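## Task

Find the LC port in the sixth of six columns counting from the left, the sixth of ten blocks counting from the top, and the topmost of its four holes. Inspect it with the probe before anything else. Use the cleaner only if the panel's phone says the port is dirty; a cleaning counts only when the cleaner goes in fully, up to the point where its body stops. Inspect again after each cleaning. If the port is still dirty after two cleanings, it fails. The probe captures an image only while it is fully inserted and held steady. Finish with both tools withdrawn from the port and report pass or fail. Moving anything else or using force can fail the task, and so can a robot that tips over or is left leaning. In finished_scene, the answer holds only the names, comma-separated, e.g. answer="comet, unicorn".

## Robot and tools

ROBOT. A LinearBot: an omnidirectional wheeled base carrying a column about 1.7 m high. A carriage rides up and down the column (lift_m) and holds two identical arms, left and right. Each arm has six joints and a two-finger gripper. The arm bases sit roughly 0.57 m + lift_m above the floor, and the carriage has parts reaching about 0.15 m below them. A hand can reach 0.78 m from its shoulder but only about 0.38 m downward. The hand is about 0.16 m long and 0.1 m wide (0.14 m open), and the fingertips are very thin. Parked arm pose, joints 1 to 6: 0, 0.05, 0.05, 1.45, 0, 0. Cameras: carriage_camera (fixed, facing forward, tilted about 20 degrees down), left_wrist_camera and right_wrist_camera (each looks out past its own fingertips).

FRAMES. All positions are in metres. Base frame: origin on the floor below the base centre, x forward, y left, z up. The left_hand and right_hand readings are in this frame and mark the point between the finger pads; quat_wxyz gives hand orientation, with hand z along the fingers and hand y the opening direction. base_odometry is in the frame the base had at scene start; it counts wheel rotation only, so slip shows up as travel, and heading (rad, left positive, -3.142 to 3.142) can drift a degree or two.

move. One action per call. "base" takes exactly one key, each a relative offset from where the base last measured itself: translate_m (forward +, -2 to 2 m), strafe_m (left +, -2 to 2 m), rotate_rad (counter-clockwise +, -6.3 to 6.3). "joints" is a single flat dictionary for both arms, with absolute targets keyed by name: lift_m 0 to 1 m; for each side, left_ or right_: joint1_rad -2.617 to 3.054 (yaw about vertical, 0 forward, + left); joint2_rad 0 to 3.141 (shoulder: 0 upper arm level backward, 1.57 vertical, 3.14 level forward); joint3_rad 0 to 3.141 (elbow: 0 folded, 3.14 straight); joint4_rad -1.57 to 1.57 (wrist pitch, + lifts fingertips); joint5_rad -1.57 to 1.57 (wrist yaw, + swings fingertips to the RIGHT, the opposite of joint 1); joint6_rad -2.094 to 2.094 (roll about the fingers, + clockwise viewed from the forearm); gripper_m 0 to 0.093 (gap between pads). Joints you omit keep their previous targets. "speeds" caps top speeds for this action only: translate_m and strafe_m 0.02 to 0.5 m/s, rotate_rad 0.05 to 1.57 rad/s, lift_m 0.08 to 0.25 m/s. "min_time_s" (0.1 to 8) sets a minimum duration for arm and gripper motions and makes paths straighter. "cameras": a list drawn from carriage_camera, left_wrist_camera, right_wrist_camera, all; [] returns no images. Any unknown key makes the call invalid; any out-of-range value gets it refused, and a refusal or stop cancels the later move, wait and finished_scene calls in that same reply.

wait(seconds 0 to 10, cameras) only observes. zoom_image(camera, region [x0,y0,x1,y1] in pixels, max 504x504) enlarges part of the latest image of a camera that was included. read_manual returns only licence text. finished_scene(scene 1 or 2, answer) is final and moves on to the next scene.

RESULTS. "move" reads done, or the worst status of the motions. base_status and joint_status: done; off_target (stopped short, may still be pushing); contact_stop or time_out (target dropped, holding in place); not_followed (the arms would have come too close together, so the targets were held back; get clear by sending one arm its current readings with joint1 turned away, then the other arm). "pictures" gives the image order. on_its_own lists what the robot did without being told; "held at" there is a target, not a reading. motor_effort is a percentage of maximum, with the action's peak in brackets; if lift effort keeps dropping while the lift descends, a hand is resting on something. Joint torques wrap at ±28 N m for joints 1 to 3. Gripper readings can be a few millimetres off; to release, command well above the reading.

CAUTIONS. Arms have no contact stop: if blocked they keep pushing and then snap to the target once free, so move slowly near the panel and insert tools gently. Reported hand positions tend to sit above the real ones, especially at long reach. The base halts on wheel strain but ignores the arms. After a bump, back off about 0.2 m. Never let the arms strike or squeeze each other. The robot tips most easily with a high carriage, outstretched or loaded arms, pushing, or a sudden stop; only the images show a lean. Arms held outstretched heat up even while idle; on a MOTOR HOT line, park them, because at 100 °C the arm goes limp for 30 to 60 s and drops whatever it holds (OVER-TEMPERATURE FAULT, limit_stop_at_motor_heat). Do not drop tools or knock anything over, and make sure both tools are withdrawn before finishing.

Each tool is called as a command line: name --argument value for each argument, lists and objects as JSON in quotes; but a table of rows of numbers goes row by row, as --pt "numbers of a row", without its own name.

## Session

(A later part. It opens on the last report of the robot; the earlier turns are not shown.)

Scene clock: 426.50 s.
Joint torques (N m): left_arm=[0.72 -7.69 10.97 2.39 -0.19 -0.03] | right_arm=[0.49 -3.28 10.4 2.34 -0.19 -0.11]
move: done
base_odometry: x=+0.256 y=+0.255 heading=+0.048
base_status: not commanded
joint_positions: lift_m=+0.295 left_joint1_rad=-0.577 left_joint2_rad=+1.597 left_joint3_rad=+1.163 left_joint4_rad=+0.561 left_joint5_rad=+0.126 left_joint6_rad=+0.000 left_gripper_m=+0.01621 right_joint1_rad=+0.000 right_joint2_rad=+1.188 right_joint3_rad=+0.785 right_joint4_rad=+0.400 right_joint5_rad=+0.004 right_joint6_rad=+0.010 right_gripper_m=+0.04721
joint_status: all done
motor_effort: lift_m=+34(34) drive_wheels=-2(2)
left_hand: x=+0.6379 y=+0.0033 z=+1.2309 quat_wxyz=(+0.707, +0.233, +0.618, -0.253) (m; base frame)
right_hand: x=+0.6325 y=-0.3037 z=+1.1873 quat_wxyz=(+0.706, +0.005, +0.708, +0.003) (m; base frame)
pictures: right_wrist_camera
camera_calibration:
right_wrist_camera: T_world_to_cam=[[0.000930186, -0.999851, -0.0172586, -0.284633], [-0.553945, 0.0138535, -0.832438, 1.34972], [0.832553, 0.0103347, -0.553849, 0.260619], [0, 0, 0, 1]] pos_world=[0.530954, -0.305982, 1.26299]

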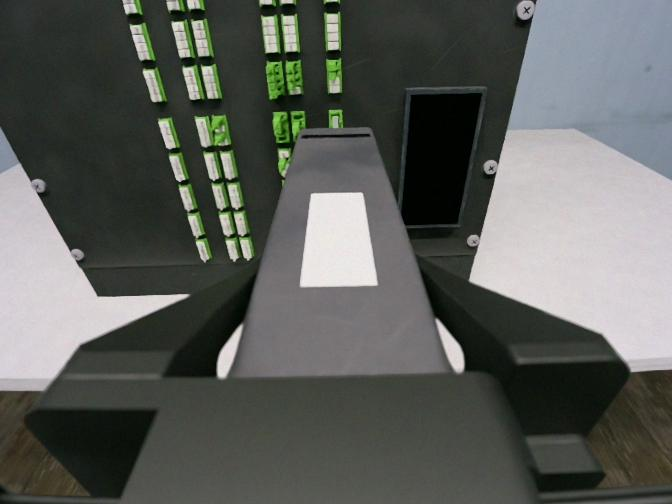

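move --joints '{"right_joint5_rad":-0.0080}' --min_time_s 0.5 --cameras '["right_wrist_camera","left_wrist_camera"]'

zoom_image --camera "right_wrist_camera" --region '[320, 95, 350, 125]'

zoom_image --camera "left_wrist_camera" --region '[420, 110, 450, 140]'

Scene clock: 435.23 s.
Joint torques (N m): left_arm=[0.7 -7.69 10.97 2.39 -0.19 -0.03] | right_arm=[0.51 -3.3 10.4 2.32 -0.19 -0.12]
move: done
base_odometry: x=+0.256 y=+0.255 heading=+0.048
base_status: not commanded
joint_positions: lift_m=+0.295 left_joint1_rad=-0.577 left_joint2_rad=+1.597 left_joint3_rad=+1.163 left_joint4_rad=+0.561 left_joint5_rad=+0.126 left_joint6_rad=+0.000 left_gripper_m=+0.01621 right_joint1_rad=+0.000 right_joint2_rad=+1.188 right_joint3_rad=+0.785 right_joint4_rad=+0.400 right_joint5_rad=+0.001 right_joint6_rad=+0.010 right_gripper_m=+0.04721
joint_status: all done
motor_effort: lift_m=+34(34) drive_wheels=-2(2)
left_hand: x=+0.6379 y=+0.0033 z=+1.2309 quat_wxyz=(+0.707, +0.233, +0.618, -0.253) (m; base frame)
right_hand: x=+0.6325 y=-0.3033 z=+1.1873 quat_wxyz=(+0.706, +0.004, +0.708, +0.003) (m; base frame)
pictures: left_wrist_camera, right_wrist_camera
camera_calibration:
left_wrist_camera: T_world_to_cam=[[-0.621947, -0.782899, -0.0158636, 0.42182], [-0.388232, 0.325885, -0.862018, 1.30734], [0.680042, -0.529971, -0.50663, 0.313437], [0, 0, 0, 1]] pos_world=[0.556751, 0.0703129, 1.29244]
right_wrist_camera: T_world_to_cam=[[0.00331537, -0.999845, -0.0172775, -0.285783], [-0.553965, 0.0125479, -0.832445, 1.34934], [0.832533, 0.012331, -0.553838, 0.261221], [0, 0, 0, 1]] pos_world=[0.530958, -0.305892, 1.26299]

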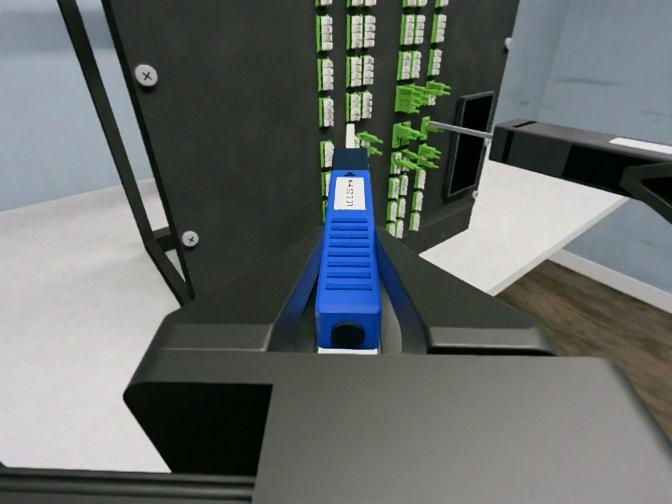

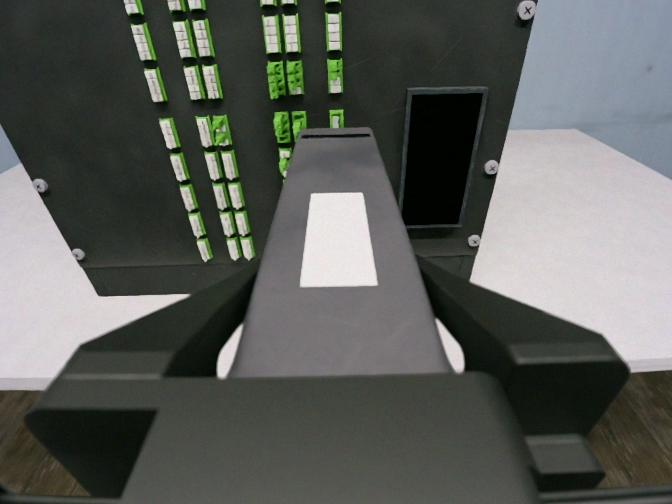

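Scaled by 16.800 from the camera's 672x504 image, which has a finer 960x720 frame.

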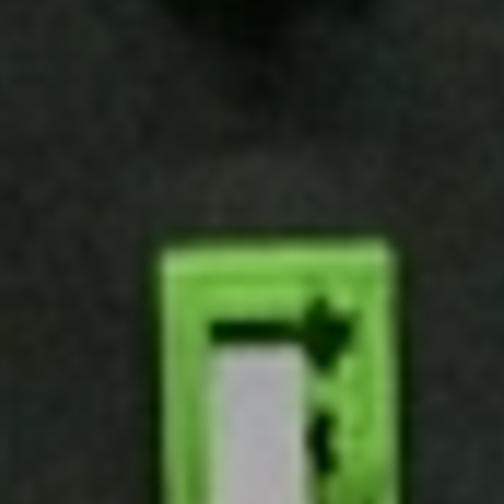

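Scaled by 16.800 from the camera's 672x504 image, which has a finer 960x720 frame.

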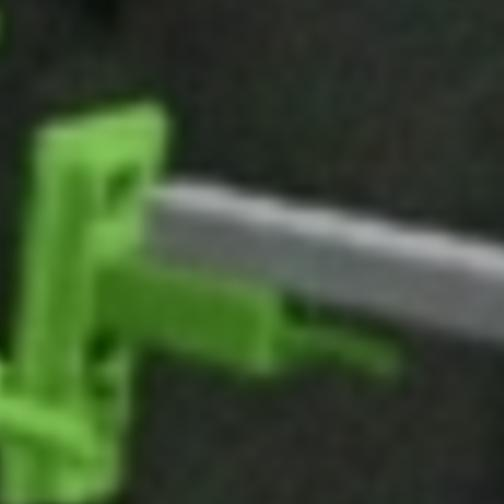

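move --base '{"translate_m":0.0025}' --speeds '{"translate_m":0.02}' --cameras '[]'

wait --seconds 0.3 --cameras '["right_wrist_camera","left_wrist_camera"]'

zoom_image --camera "right_wrist_camera" --region '[320, 95, 350, 125]'

zoom_image --camera "left_wrist_camera" --region '[420, 110, 450, 140]'

Scene clock: 451.80 s.
Joint torques (N m): left_arm=[0.72 -8.01 10.85 2.42 -0.19 -0.03] | right_arm=[0.31 -3.17 10.44 2.36 -0.16 -0.12]
move: done
base_odometry: x=+0.258 y=+0.255 heading=+0.048
base_status: done
joint_positions: lift_m=+0.295 left_joint1_rad=-0.577 left_joint2_rad=+1.599 left_joint3_rad=+1.166 left_joint4_rad=+0.559 left_joint5_rad=+0.126 left_joint6_rad=+0.000 left_gripper_m=+0.01621 right_joint1_rad=+0.000 right_joint2_rad=+1.189 right_joint3_rad=+0.785 right_joint4_rad=+0.400 right_joint5_rad=+0.001 right_joint6_rad=+0.010 right_gripper_m=+0.04721
joint_status: not commanded
motor_effort: lift_m=+34(34) drive_wheels=-1(8)
left_hand: x=+0.6385 y=+0.0029 z=+1.2302 quat_wxyz=(+0.706, +0.233, +0.619, -0.253) (m; base frame)
right_hand: x=+0.6326 y=-0.3032 z=+1.1872 quat_wxyz=(+0.706, +0.004, +0.708, +0.004) (m; base frame)
pictures: none
No camera images: "cameras" was empty.

Scene clock: 452.10 s.
Joint torques (N m): left_arm=[0.7 -7.86 10.73 2.46 -0.19 -0.03] | right_arm=[0.38 -3.33 10.39 2.35 -0.16 -0.12]
base_odometry: x=+0.258 y=+0.255 heading=+0.048
base_status: done
joint_positions: lift_m=+0.295 left_joint1_rad=-0.577 left_joint2_rad=+1.599 left_joint3_rad=+1.166 left_joint4_rad=+0.559 left_joint5_rad=+0.126 left_joint6_rad=+0.000 left_gripper_m=+0.01621 right_joint1_rad=+0.000 right_joint2_rad=+1.189 right_joint3_rad=+0.785 right_joint4_rad=+0.400 right_joint5_rad=+0.001 right_joint6_rad=+0.010 right_gripper_m=+0.04721
joint_status: not commanded
motor_effort: lift_m=+34(34) drive_wheels=-2(8)
left_hand: x=+0.6385 y=+0.0029 z=+1.2302 quat_wxyz=(+0.706, +0.233, +0.619, -0.253) (m; base frame)
right_hand: x=+0.6326 y=-0.3032 z=+1.1872 quat_wxyz=(+0.706, +0.004, +0.708, +0.004) (m; base frame)
wait: 0.30 s; at rest by 0.27 s
pictures: left_wrist_camera, right_wrist_camera
camera_calibration:
left_wrist_camera: T_world_to_cam=[[-0.621931, -0.782913, -0.0157442, 0.421758], [-0.389808, 0.326968, -0.860896, 1.30682], [0.679155, -0.529281, -0.508538, 0.315339], [0, 0, 0, 1]] pos_world=[0.557548, 0.0698149, 1.29204]
right_wrist_camera: T_world_to_cam=[[0.0040363, -0.999843, -0.017275, -0.286076], [-0.55397, 0.0121465, -0.832448, 1.34916], [0.832527, 0.0129299, -0.553834, 0.261124], [0, 0, 0, 1]] pos_world=[0.531159, -0.305795, 1.26279]

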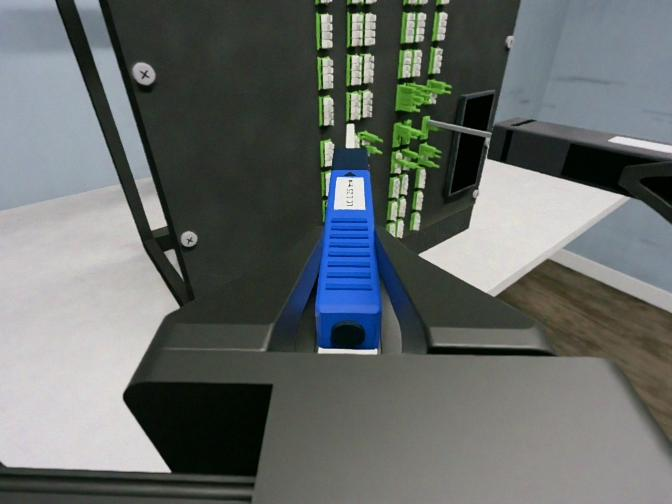

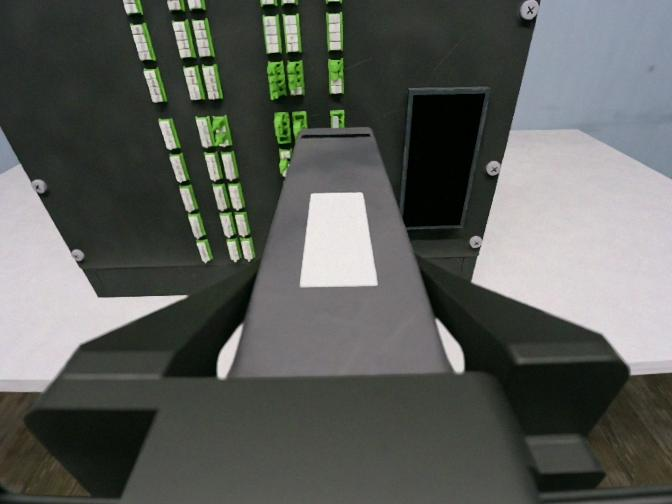

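Scaled by 16.800 from the camera's 672x504 image, which has a finer 960x720 frame.

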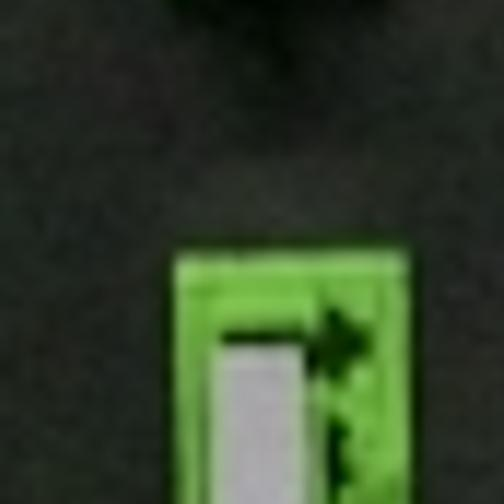

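Scaled by 16.800 from the camera's 672x504 image, which has a finer 960x720 frame.

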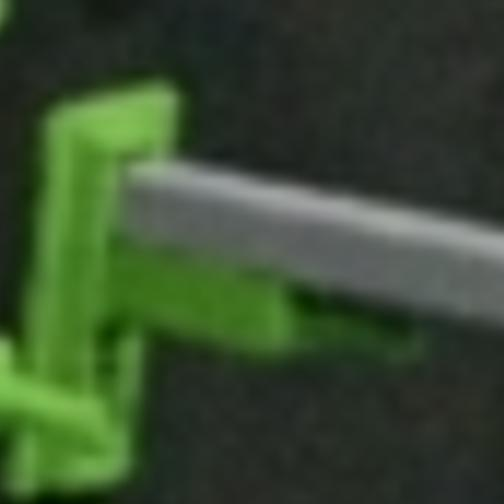

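move --joints '{"right_joint5_rad":0.007}' --min_time_s 0.5 --cameras '["right_wrist_camera","left_wrist_camera"]'

zoom_image --camera "right_wrist_camera" --region '[320, 95, 350, 125]'

Scene clock: 459.30 s.
Joint torques (N m): left_arm=[0.7 -7.99 10.78 2.42 -0.19 -0.03] | right_arm=[0.47 -3.37 10.41 2.32 0.02 -0.12]
move: done
base_odometry: x=+0.258 y=+0.255 heading=+0.048
base_status: not commanded
joint_positions: lift_m=+0.295 left_joint1_rad=-0.577 left_joint2_rad=+1.599 left_joint3_rad=+1.166 left_joint4_rad=+0.559 left_joint5_rad=+0.126 left_joint6_rad=+0.000 left_gripper_m=+0.01621 right_joint1_rad=+0.000 right_joint2_rad=+1.189 right_joint3_rad=+0.785 right_joint4_rad=+0.400 right_joint5_rad=+0.001 right_joint6_rad=+0.010 right_gripper_m=+0.04721
joint_status: all done
motor_effort: lift_m=+34(34) drive_wheels=-1(1)
left_hand: x=+0.6385 y=+0.0029 z=+1.2302 quat_wxyz=(+0.706, +0.233, +0.619, -0.253) (m; base frame)
right_hand: x=+0.6326 y=-0.3032 z=+1.1872 quat_wxyz=(+0.706, +0.004, +0.708, +0.004) (m; base frame)
pictures: left_wrist_camera, right_wrist_camera
camera_calibration:
left_wrist_camera: T_world_to_cam=[[-0.621931, -0.782913, -0.0157442, 0.421758], [-0.389808, 0.326968, -0.860896, 1.30682], [0.679155, -0.529281, -0.508538, 0.315339], [0, 0, 0, 1]] pos_world=[0.557548, 0.0698149, 1.29204]
right_wrist_camera: T_world_to_cam=[[0.0040363, -0.999843, -0.017275, -0.286076], [-0.55397, 0.0121465, -0.832448, 1.34916], [0.832527, 0.0129299, -0.553834, 0.261124], [0, 0, 0, 1]] pos_world=[0.531159, -0.305795, 1.26279]

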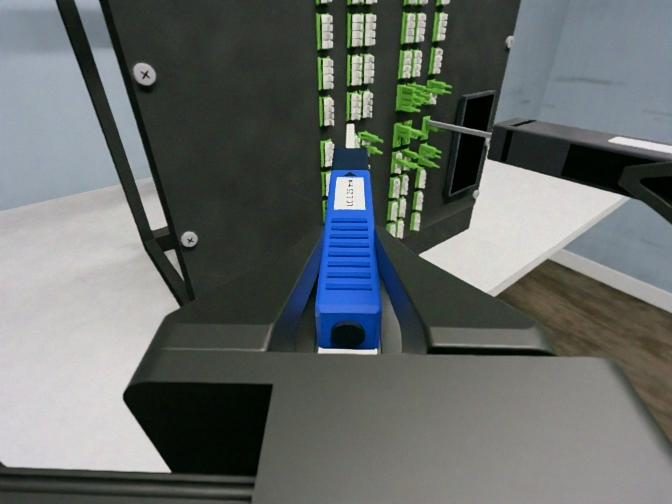

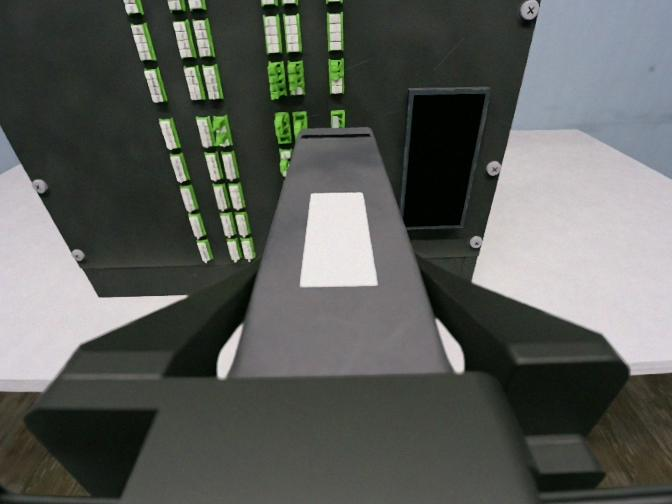

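Scaled by 16.800 from the camera's 672x504 image, which has a finer 960x720 frame.

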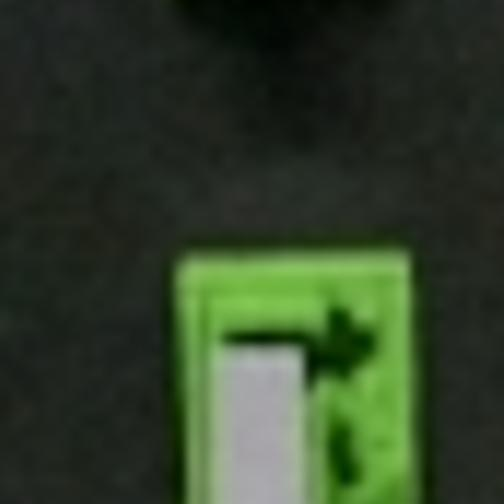

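move --joints '{"right_joint5_rad":0.0128}' --min_time_s 0.5 --cameras '["right_wrist_camera"]'

zoom_image --camera "right_wrist_camera" --region '[320, 95, 350, 125]'

Scene clock: 464.97 s.
Joint torques (N m): left_arm=[0.7 -7.98 10.77 2.42 -0.19 -0.03] | right_arm=[0.44 -3.37 10.4 2.32 0.04 -0.12]
move: done
base_odometry: x=+0.258 y=+0.255 heading=+0.048
base_status: not commanded
joint_positions: lift_m=+0.295 left_joint1_rad=-0.577 left_joint2_rad=+1.599 left_joint3_rad=+1.166 left_joint4_rad=+0.559 left_joint5_rad=+0.126 left_joint6_rad=+0.000 left_gripper_m=+0.01621 right_joint1_rad=+0.000 right_joint2_rad=+1.189 right_joint3_rad=+0.785 right_joint4_rad=+0.400 right_joint5_rad=+0.003 right_joint6_rad=+0.010 right_gripper_m=+0.04721
joint_status: all done
motor_effort: lift_m=+34(34) drive_wheels=-1(1)
left_hand: x=+0.6385 y=+0.0029 z=+1.2302 quat_wxyz=(+0.706, +0.233, +0.619, -0.253) (m; base frame)
right_hand: x=+0.6326 y=-0.3036 z=+1.1872 quat_wxyz=(+0.706, +0.005, +0.708, +0.003) (m; base frame)
pictures: right_wrist_camera
camera_calibration:
right_wrist_camera: T_world_to_cam=[[0.00137406, -0.999849, -0.0173126, -0.284805], [-0.553949, 0.0136525, -0.832438, 1.3496], [0.832549, 0.0107341, -0.553847, 0.260463], [0, 0, 0, 1]] pos_world=[0.531154, -0.305984, 1.26279]

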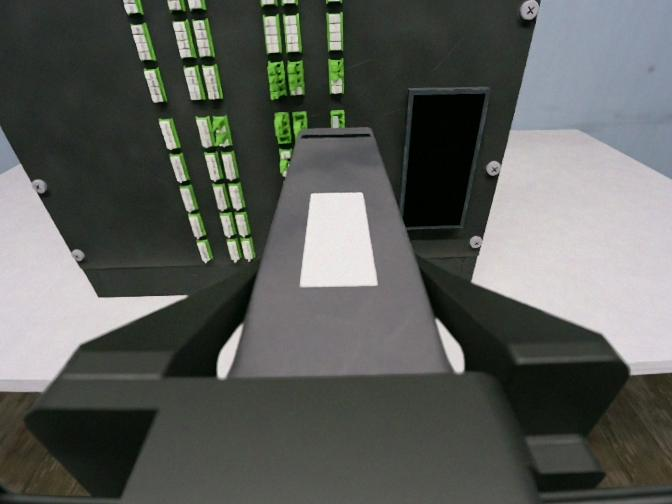

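Scaled by 16.800 from the camera's 672x504 image, which has a finer 960x720 frame.

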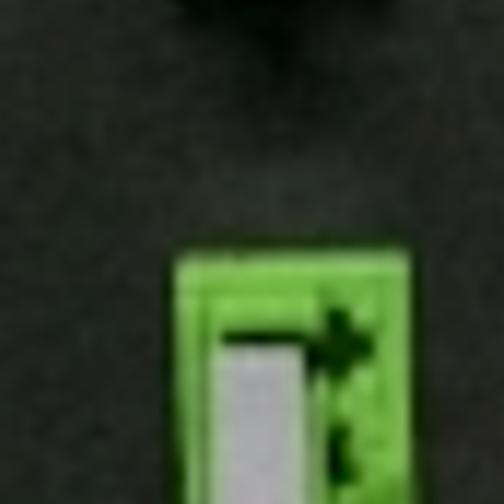

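move --base '{"translate_m":0.002}' --speeds '{"translate_m":0.02}' --cameras '[]'

wait --seconds 0.3 --cameras '["right_wrist_camera","left_wrist_camera"]'

zoom_image --camera "right_wrist_camera" --region '[320, 95, 350, 125]'

zoom_image --camera "left_wrist_camera" --region '[420, 110, 450, 140]'

Scene clock: 476.47 s.
Joint torques (N m): left_arm=[0.53 -8.1 10.59 2.41 -0.19 -0.03] | right_arm=[0.53 -3.36 10.4 2.34 0.03 -0.13]
move: done
base_odometry: x=+0.260 y=+0.255 heading=+0.048
base_status: done
joint_positions: lift_m=+0.295 left_joint1_rad=-0.577 left_joint2_rad=+1.601 left_joint3_rad=+1.168 left_joint4_rad=+0.558 left_joint5_rad=+0.126 left_joint6_rad=+0.000 left_gripper_m=+0.01621 right_joint1_rad=+0.000 right_joint2_rad=+1.190 right_joint3_rad=+0.785 right_joint4_rad=+0.403 right_joint5_rad=+0.005 right_joint6_rad=+0.010 right_gripper_m=+0.04721
joint_status: not commanded
motor_effort: lift_m=+34(34) drive_wheels=-2(8)
left_hand: x=+0.6389 y=+0.0027 z=+1.2302 quat_wxyz=(+0.706, +0.233, +0.619, -0.253) (m; base frame)
right_hand: x=+0.6329 y=-0.3039 z=+1.1874 quat_wxyz=(+0.706, +0.005, +0.708, +0.002) (m; base frame)
pictures: none
No camera images: "cameras" was empty.

Scene clock: 476.77 s.
Joint torques (N m): left_arm=[0.77 -8.27 10.39 2.4 -0.19 -0.03] | right_arm=[0.51 -3.38 10.4 2.3 0.02 -0.12]
base_odometry: x=+0.260 y=+0.255 heading=+0.048
base_status: done
joint_positions: lift_m=+0.295 left_joint1_rad=-0.577 left_joint2_rad=+1.601 left_joint3_rad=+1.168 left_joint4_rad=+0.558 left_joint5_rad=+0.126 left_joint6_rad=+0.000 left_gripper_m=+0.01621 right_joint1_rad=+0.000 right_joint2_rad=+1.190 right_joint3_rad=+0.785 right_joint4_rad=+0.403 right_joint5_rad=+0.005 right_joint6_rad=+0.010 right_gripper_m=+0.04721
joint_status: not commanded
motor_effort: lift_m=+34(34) drive_wheels=-1(8)
left_hand: x=+0.6389 y=+0.0027 z=+1.2302 quat_wxyz=(+0.706, +0.233, +0.619, -0.253) (m; base frame)
right_hand: x=+0.6329 y=-0.3039 z=+1.1874 quat_wxyz=(+0.706, +0.005, +0.708, +0.002) (m; base frame)
wait: 0.30 s; at rest by 0.27 s
pictures: left_wrist_camera, right_wrist_camera
camera_calibration:
left_wrist_camera: T_world_to_cam=[[-0.621957, -0.782894, -0.0156942, 0.421798], [-0.390134, 0.327188, -0.860665, 1.30691], [0.678945, -0.529173, -0.50893, 0.315578], [0, 0, 0, 1]] pos_world=[0.557947, 0.0696152, 1.29203]
right_wrist_camera: T_world_to_cam=[[-0.000484057, -0.999851, -0.0172633, -0.283972], [-0.552614, 0.0146553, -0.833309, 1.35043], [0.833437, 0.00913655, -0.552538, 0.25782], [0, 0, 0, 1]] pos_world=[0.531253, -0.306076, 1.26288]

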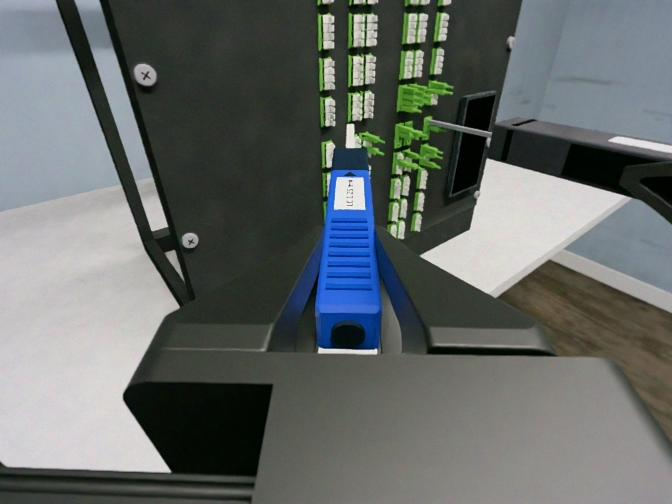

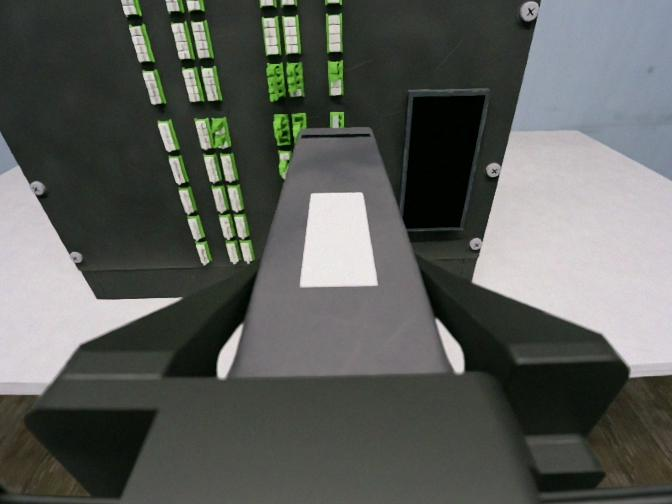

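Scaled by 16.800 from the camera's 672x504 image, which has a finer 960x720 frame.

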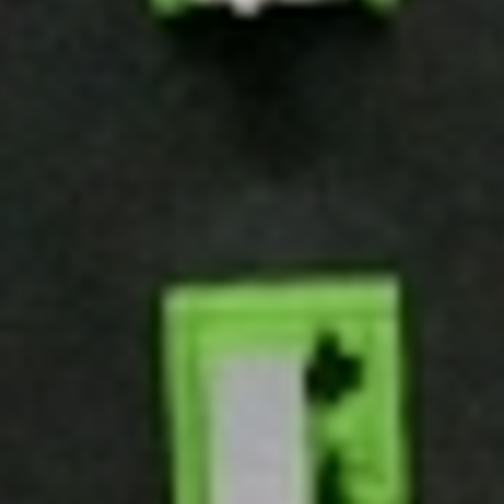

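Scaled by 16.800 from the camera's 672x504 image, which has a finer 960x720 frame.

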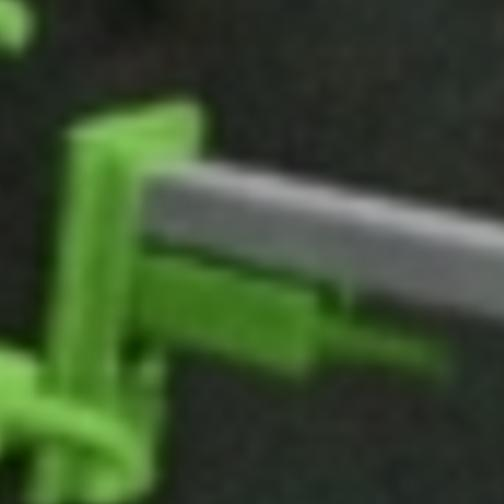

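move --base '{"translate_m":0.003}' --speeds '{"translate_m":0.02}' --cameras '[]'

wait --seconds 0.3 --cameras '["right_wrist_camera","left_wrist_camera"]'

zoom_image --camera "right_wrist_camera" --region '[320, 95, 350, 125]'

zoom_image --camera "left_wrist_camera" --region '[420, 110, 450, 140]'

Scene clock: 483.10 s.
Joint torques (N m): left_arm=[0.7 -8.21 10.48 2.45 -0.19 -0.03] | right_arm=[0.54 -3.51 10.5 2.33 -0.02 -0.12]
move: done
base_odometry: x=+0.263 y=+0.255 heading=+0.048
base_status: done
joint_positions: lift_m=+0.295 left_joint1_rad=-0.577 left_joint2_rad=+1.601 left_joint3_rad=+1.168 left_joint4_rad=+0.558 left_joint5_rad=+0.126 left_joint6_rad=+0.000 left_gripper_m=+0.01621 right_joint1_rad=+0.000 right_joint2_rad=+1.190 right_joint3_rad=+0.785 right_joint4_rad=+0.404 right_joint5_rad=+0.006 right_joint6_rad=+0.010 right_gripper_m=+0.04721
joint_status: not commanded
motor_effort: lift_m=+34(34) drive_wheels=-1(7)
left_hand: x=+0.6390 y=+0.0026 z=+1.2299 quat_wxyz=(+0.706, +0.233, +0.620, -0.253) (m; base frame)
right_hand: x=+0.6329 y=-0.3040 z=+1.1876 quat_wxyz=(+0.707, +0.005, +0.707, +0.002) (m; base frame)
pictures: none
No camera images: "cameras" was empty.

Scene clock: 483.40 s.
Joint torques (N m): left_arm=[0.72 -8.14 10.78 2.37 -0.19 -0.03] | right_arm=[0.47 -3.48 10.36 2.3 0.03 -0.12]
base_odometry: x=+0.263 y=+0.255 heading=+0.048
base_status: done
joint_positions: lift_m=+0.295 left_joint1_rad=-0.577 left_joint2_rad=+1.601 left_joint3_rad=+1.168 left_joint4_rad=+0.558 left_joint5_rad=+0.126 left_joint6_rad=+0.000 left_gripper_m=+0.01621 right_joint1_rad=+0.000 right_joint2_rad=+1.190 right_joint3_rad=+0.785 right_joint4_rad=+0.404 right_joint5_rad=+0.006 right_joint6_rad=+0.010 right_gripper_m=+0.04721
joint_status: not commanded
motor_effort: lift_m=+34(34) drive_wheels=-2(7)
left_hand: x=+0.6390 y=+0.0026 z=+1.2299 quat_wxyz=(+0.706, +0.233, +0.620, -0.253) (m; base frame)
right_hand: x=+0.6329 y=-0.3040 z=+1.1876 quat_wxyz=(+0.707, +0.005, +0.707, +0.002) (m; base frame)
wait: 0.30 s; at rest by 0.27 s
pictures: left_wrist_camera, right_wrist_camera
camera_calibration:
left_wrist_camera: T_world_to_cam=[[-0.621956, -0.782897, -0.0156122, 0.421672], [-0.390652, 0.327501, -0.86031, 1.30661], [0.678647, -0.528976, -0.509531, 0.316285], [0, 0, 0, 1]] pos_world=[0.558047, 0.0695157, 1.29183]
right_wrist_camera: T_world_to_cam=[[-0.000915539, -0.999851, -0.0172106, -0.283906], [-0.552007, 0.0148562, -0.833707, 1.3507], [0.833839, 0.00873708, -0.551939, 0.256866], [0, 0, 0, 1]] pos_world=[0.531153, -0.306174, 1.26298]

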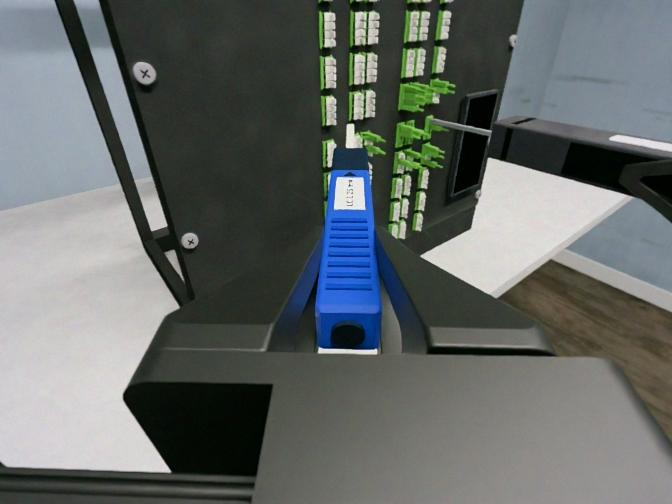

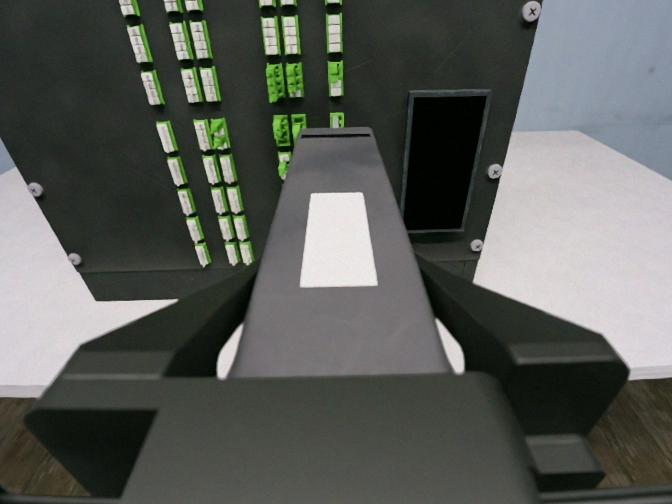

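Scaled by 16.800 from the camera's 672x504 image, which has a finer 960x720 frame.

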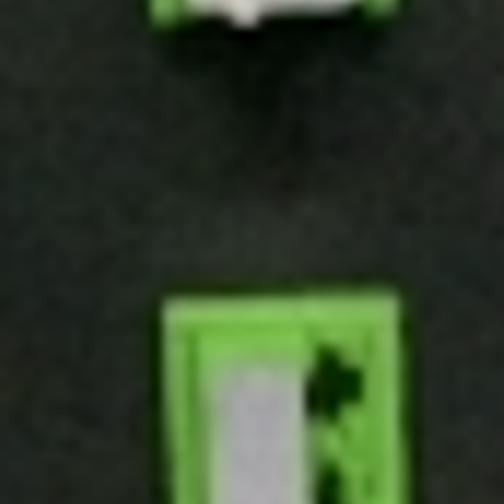

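Scaled by 16.800 from the camera's 672x504 image, which has a finer 960x720 frame.

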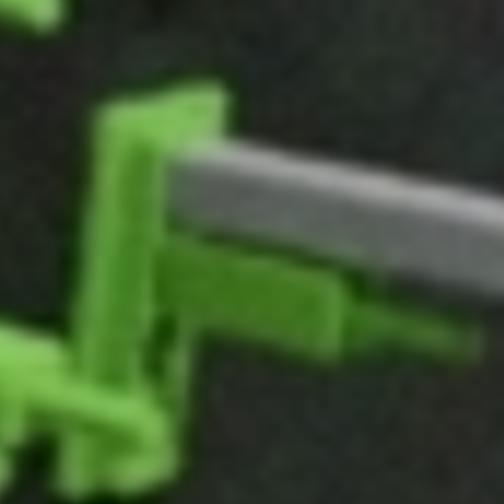

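move --base '{"translate_m":0.005}' --speeds '{"translate_m":0.02}' --cameras '["left_wrist_camera"]'

zoom_image --camera "left_wrist_camera" --region '[410, 90, 500, 180]'

Scene clock: 488.47 s.
Joint torques (N m): left_arm=[0.72 -8.16 10.58 2.39 -0.19 -0.03] | right_arm=[0.39 -3.33 10.4 2.29 0.02 -0.11]
move: done
base_odometry: x=+0.268 y=+0.256 heading=+0.048
base_status: done
joint_positions: lift_m=+0.295 left_joint1_rad=-0.577 left_joint2_rad=+1.601 left_joint3_rad=+1.168 left_joint4_rad=+0.558 left_joint5_rad=+0.126 left_joint6_rad=+0.000 left_gripper_m=+0.01621 right_joint1_rad=+0.000 right_joint2_rad=+1.190 right_joint3_rad=+0.785 right_joint4_rad=+0.403 right_joint5_rad=+0.006 right_joint6_rad=+0.010 right_gripper_m=+0.04721
joint_status: not commanded
motor_effort: lift_m=+34(34) drive_wheels=+0(4)
left_hand: x=+0.6390 y=+0.0026 z=+1.2298 quat_wxyz=(+0.705, +0.233, +0.620, -0.253) (m; base frame)
right_hand: x=+0.6329 y=-0.3040 z=+1.1874 quat_wxyz=(+0.706, +0.005, +0.708, +0.002) (m; base frame)
pictures: left_wrist_camera
camera_calibration:
left_wrist_camera: T_world_to_cam=[[-0.621981, -0.782878, -0.0155621, 0.42162], [-0.390977, 0.32772, -0.860079, 1.30648], [0.678437, -0.528868, -0.509923, 0.316902], [0, 0, 0, 1]] pos_world=[0.558046, 0.0695161, 1.29183]

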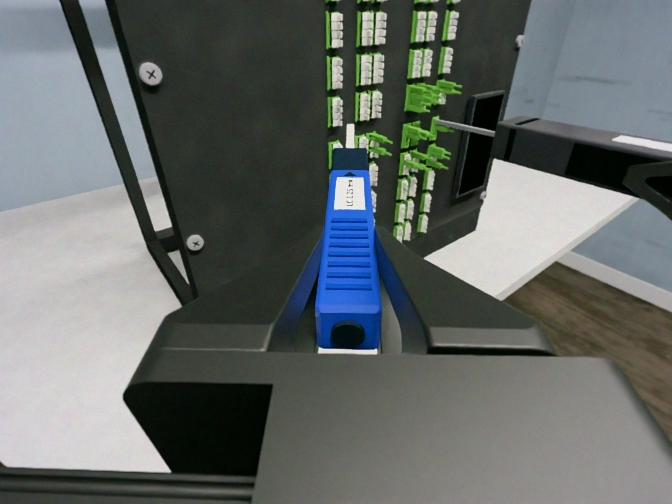

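Scaled by 5.600 from the camera's 672x504 image, which has a finer 960x720 frame.

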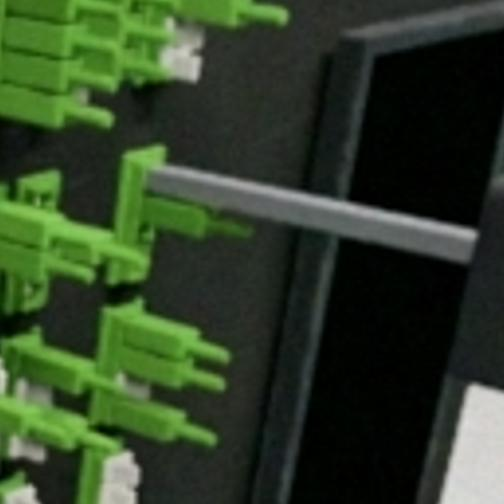

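move --base '{"translate_m":0.006}' --speeds '{"translate_m":0.02}' --cameras '["left_wrist_camera","right_wrist_camera"]'

zoom_image --camera "left_wrist_camera" --region '[410, 90, 500, 180]'

Scene clock: 493.87 s.
Joint torques (N m): left_arm=[0.65 -8.36 10.54 2.46 -0.19 -0.03] | right_arm=[0.51 -2.47 10.7 2.43 0.01 -0.09]
move: done
base_odometry: x=+0.274 y=+0.256 heading=+0.048
base_status: done
joint_positions: lift_m=+0.295 left_joint1_rad=-0.577 left_joint2_rad=+1.601 left_joint3_rad=+1.168 left_joint4_rad=+0.558 left_joint5_rad=+0.126 left_joint6_rad=+0.000 left_gripper_m=+0.01621 right_joint1_rad=+0.000 right_joint2_rad=+1.178 right_joint3_rad=+0.783 right_joint4_rad=+0.387 right_joint5_rad=+0.006 right_joint6_rad=+0.008 right_gripper_m=+0.04721
joint_status: not commanded
motor_effort: lift_m=+35(35) drive_wheels=+1(6)
left_hand: x=+0.6390 y=+0.0026 z=+1.2299 quat_wxyz=(+0.706, +0.233, +0.620, -0.253) (m; base frame)
right_hand: x=+0.6303 y=-0.3040 z=+1.1871 quat_wxyz=(+0.704, +0.005, +0.710, +0.001) (m; base frame)
pictures: left_wrist_camera, right_wrist_camera
camera_calibration:
left_wrist_camera: T_world_to_cam=[[-0.621956, -0.782897, -0.0156122, 0.421672], [-0.390652, 0.327501, -0.86031, 1.30661], [0.678647, -0.528976, -0.509531, 0.316285], [0, 0, 0, 1]] pos_world=[0.558047, 0.0695157, 1.29183]
right_wrist_camera: T_world_to_cam=[[-0.000975811, -0.999893, -0.0145955, -0.286991], [-0.557763, 0.0126585, -0.829904, 1.34735], [0.83, 0.00733099, -0.557715, 0.267564], [0, 0, 0, 1]] pos_world=[0.529146, -0.305977, 1.26321]

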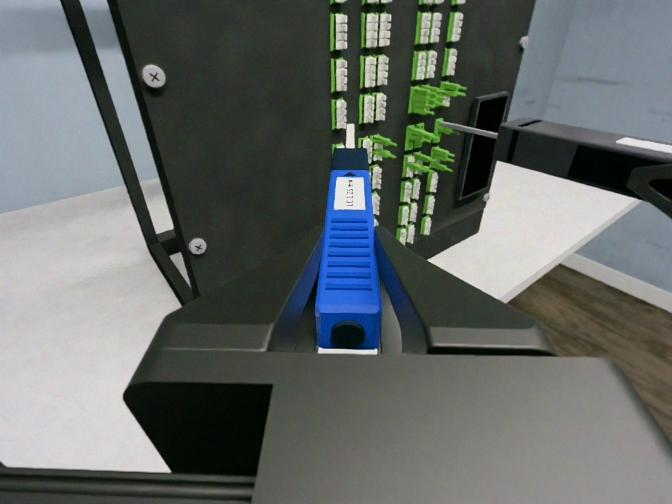

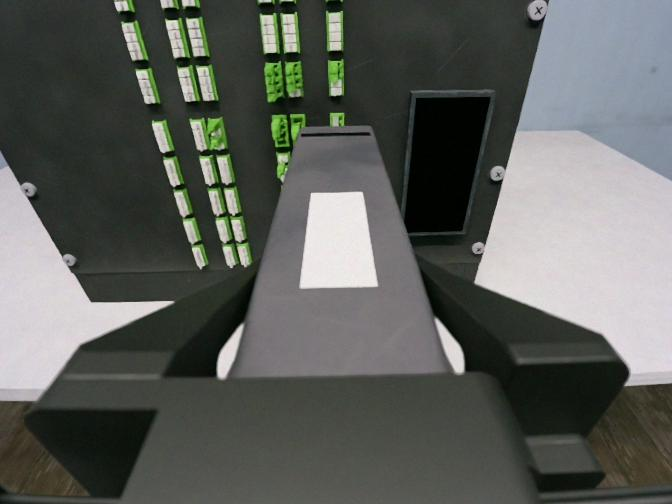

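Scaled by 5.600 from the camera's 672x504 image, which has a finer 960x720 frame.

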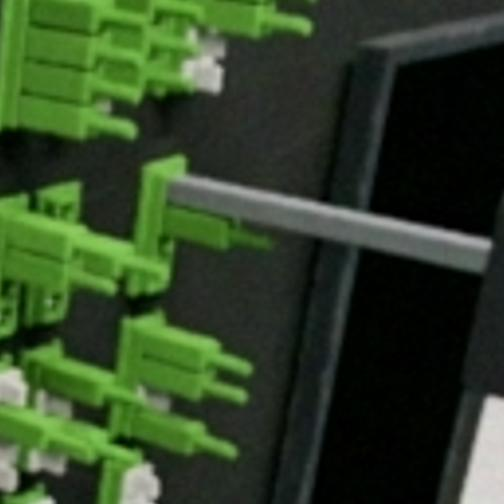

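wait --seconds 2 --cameras '["right_wrist_camera"]'

zoom_image --camera "right_wrist_camera" --region '[310, 70, 510, 250]'

Scene clock: 499.90 s.
Joint torques (N m): left_arm=[0.72 -8.18 10.63 2.43 -0.19 -0.03] | right_arm=[0.46 -2.45 10.66 2.44 0.02 -0.1]
base_odometry: x=+0.274 y=+0.256 heading=+0.048
base_status: done
joint_positions: lift_m=+0.295 left_joint1_rad=-0.577 left_joint2_rad=+1.601 left_joint3_rad=+1.168 left_joint4_rad=+0.558 left_joint5_rad=+0.126 left_joint6_rad=+0.000 left_gripper_m=+0.01621 right_joint1_rad=+0.000 right_joint2_rad=+1.178 right_joint3_rad=+0.783 right_joint4_rad=+0.387 right_joint5_rad=+0.006 right_joint6_rad=+0.008 right_gripper_m=+0.04721
joint_status: not commanded
motor_effort: lift_m=+34(35) drive_wheels=+1(6)
left_hand: x=+0.6390 y=+0.0026 z=+1.2299 quat_wxyz=(+0.706, +0.233, +0.620, -0.253) (m; base frame)
right_hand: x=+0.6303 y=-0.3040 z=+1.1871 quat_wxyz=(+0.704, +0.005, +0.710, +0.001) (m; base frame)
wait: 2.00 s; at rest from the start
pictures: right_wrist_camera
camera_calibration:
right_wrist_camera: T_world_to_cam=[[-0.000975811, -0.999893, -0.0145955, -0.286991], [-0.557763, 0.0126585, -0.829904, 1.34735], [0.83, 0.00733099, -0.557715, 0.267564], [0, 0, 0, 1]] pos_world=[0.529146, -0.305977, 1.26321]

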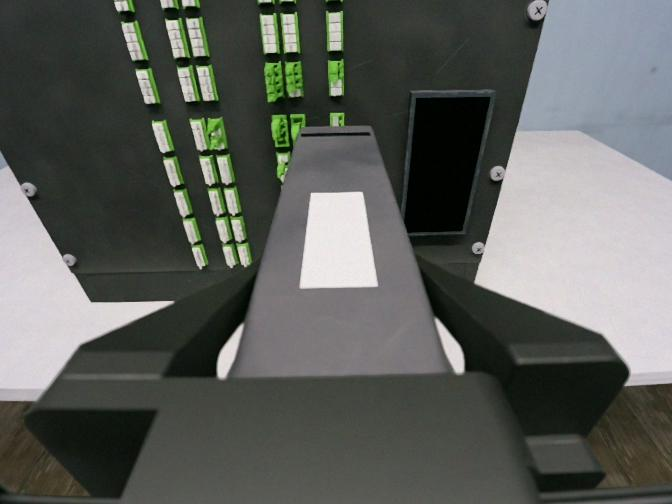

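Scaled by 2.520 from the camera's 672x504 image, which has a finer 960x720 frame.

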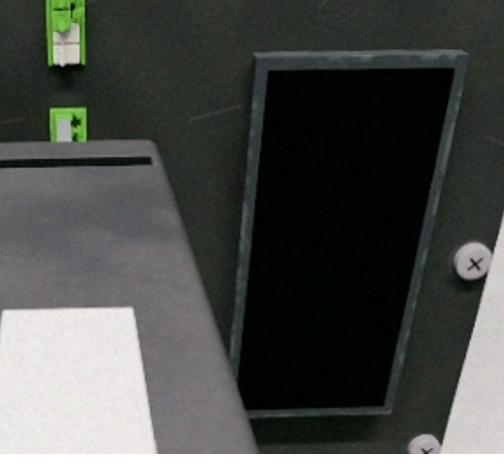

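move --base '{"translate_m":0.004}' --speeds '{"translate_m":0.02}' --cameras '[]'

wait --seconds 2 --cameras '["right_wrist_camera","left_wrist_camera"]'

zoom_image --camera "left_wrist_camera" --region '[410, 90, 500, 180]'

zoom_image --camera "right_wrist_camera" --region '[320, 95, 350, 125]'

Scene clock: 510.03 s.
Joint torques (N m): left_arm=[0.7 -7.99 10.66 2.42 -0.19 -0.03] | right_arm=[0.49 -1.16 11.11 2.56 0 -0.1]
move: done
base_odometry: x=+0.278 y=+0.256 heading=+0.048
base_status: done
joint_positions: lift_m=+0.295 left_joint1_rad=-0.577 left_joint2_rad=+1.601 left_joint3_rad=+1.168 left_joint4_rad=+0.558 left_joint5_rad=+0.126 left_joint6_rad=+0.000 left_gripper_m=+0.01621 right_joint1_rad=+0.000 right_joint2_rad=+1.162 right_joint3_rad=+0.776 right_joint4_rad=+0.374 right_joint5_rad=+0.006 right_joint6_rad=+0.007 right_gripper_m=+0.04721
joint_status: not commanded
motor_effort: lift_m=+35(35) drive_wheels=+2(10)
left_hand: x=+0.6390 y=+0.0026 z=+1.2298 quat_wxyz=(+0.705, +0.233, +0.620, -0.253) (m; base frame)
right_hand: x=+0.6269 y=-0.3040 z=+1.1869 quat_wxyz=(+0.703, +0.004, +0.711, +0.001) (m; base frame)
pictures: none
No camera images: "cameras" was empty.

Scene clock: 512.03 s.
Joint torques (N m): left_arm=[0.7 -8.2 10.63 2.43 -0.19 -0.03] | right_arm=[0.47 -1.16 11.18 2.57 0.02 -0.09]
base_odometry: x=+0.278 y=+0.256 heading=+0.048
base_status: done
joint_positions: lift_m=+0.295 left_joint1_rad=-0.577 left_joint2_rad=+1.601 left_joint3_rad=+1.168 left_joint4_rad=+0.558 left_joint5_rad=+0.126 left_joint6_rad=+0.000 left_gripper_m=+0.01621 right_joint1_rad=+0.000 right_joint2_rad=+1.162 right_joint3_rad=+0.776 right_joint4_rad=+0.374 right_joint5_rad=+0.006 right_joint6_rad=+0.007 right_gripper_m=+0.04721
joint_status: not commanded
motor_effort: lift_m=+35(35) drive_wheels=+2(10)
left_hand: x=+0.6390 y=+0.0026 z=+1.2298 quat_wxyz=(+0.705, +0.233, +0.620, -0.253) (m; base frame)
right_hand: x=+0.6269 y=-0.3040 z=+1.1869 quat_wxyz=(+0.703, +0.004, +0.711, +0.001) (m; base frame)
wait: 2.00 s; at rest by 0.27 s
pictures: left_wrist_camera, right_wrist_camera
camera_calibration:
left_wrist_camera: T_world_to_cam=[[-0.621981, -0.782878, -0.0155621, 0.42162], [-0.390977, 0.32772, -0.860079, 1.30648], [0.678437, -0.528868, -0.509923, 0.316902], [0, 0, 0, 1]] pos_world=[0.558046, 0.0695161, 1.29183]
right_wrist_camera: T_world_to_cam=[[-0.00102838, -0.999898, -0.0142309, -0.287326], [-0.560865, 0.0123586, -0.827815, 1.3447], [0.827907, 0.00713031, -0.56082, 0.275222], [0, 0, 0, 1]] pos_world=[0.526042, -0.305878, 1.26343]

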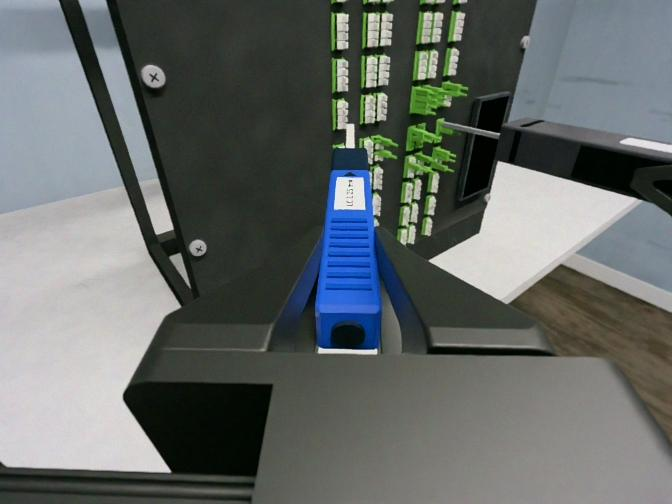

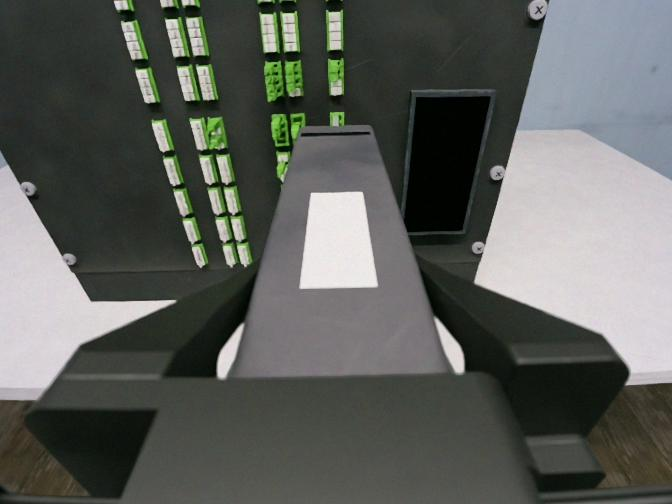

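Scaled by 5.600 from the camera's 672x504 image, which has a finer 960x720 frame.

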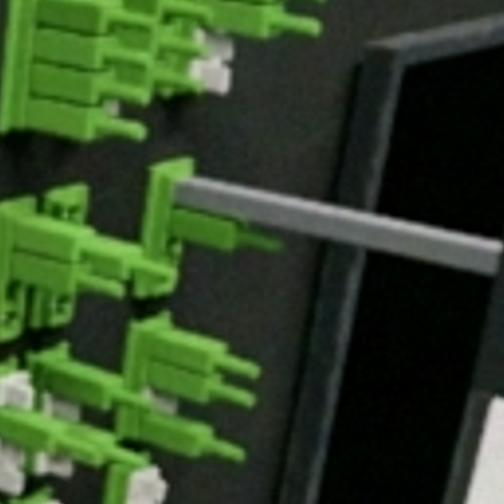

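Scaled by 16.800 from the camera's 672x504 image, which has a finer 960x720 frame.

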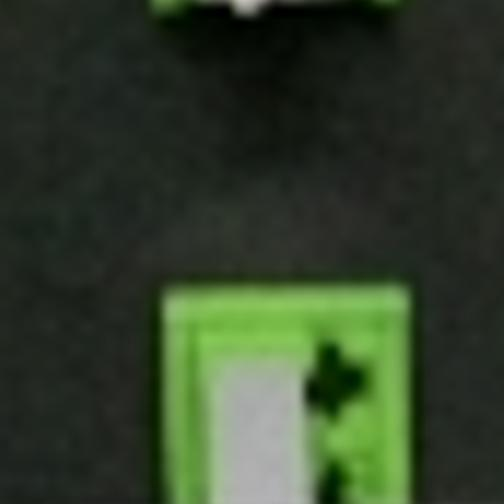

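zoom_image --camera "left_wrist_camera" --region '[430, 110, 460, 140]'

zoom_image --camera "left_wrist_camera" --region '[420, 90, 570, 240]'

Scaled by 16.800 from the camera's 672x504 image, which has a finer 960x720 frame.

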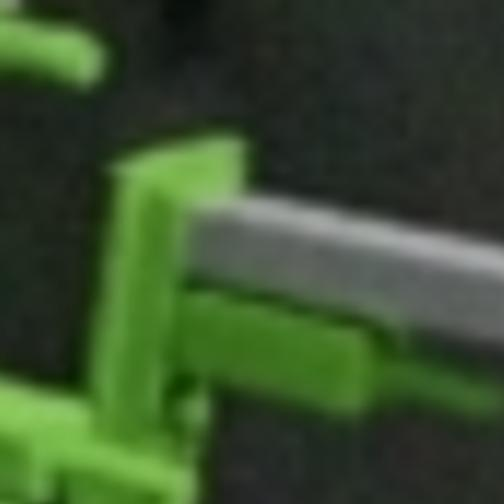

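Scaled by 3.360 from the camera's 672x504 image, which has a finer 960x720 frame.

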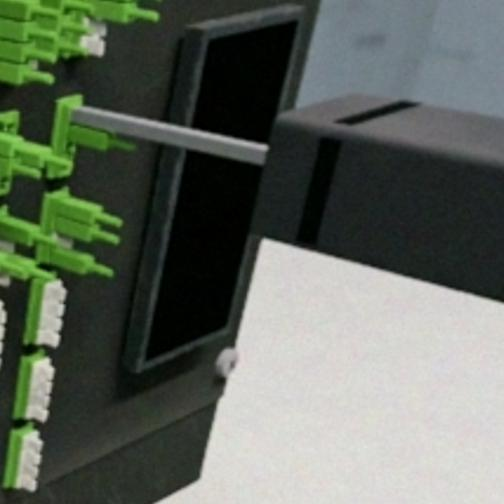

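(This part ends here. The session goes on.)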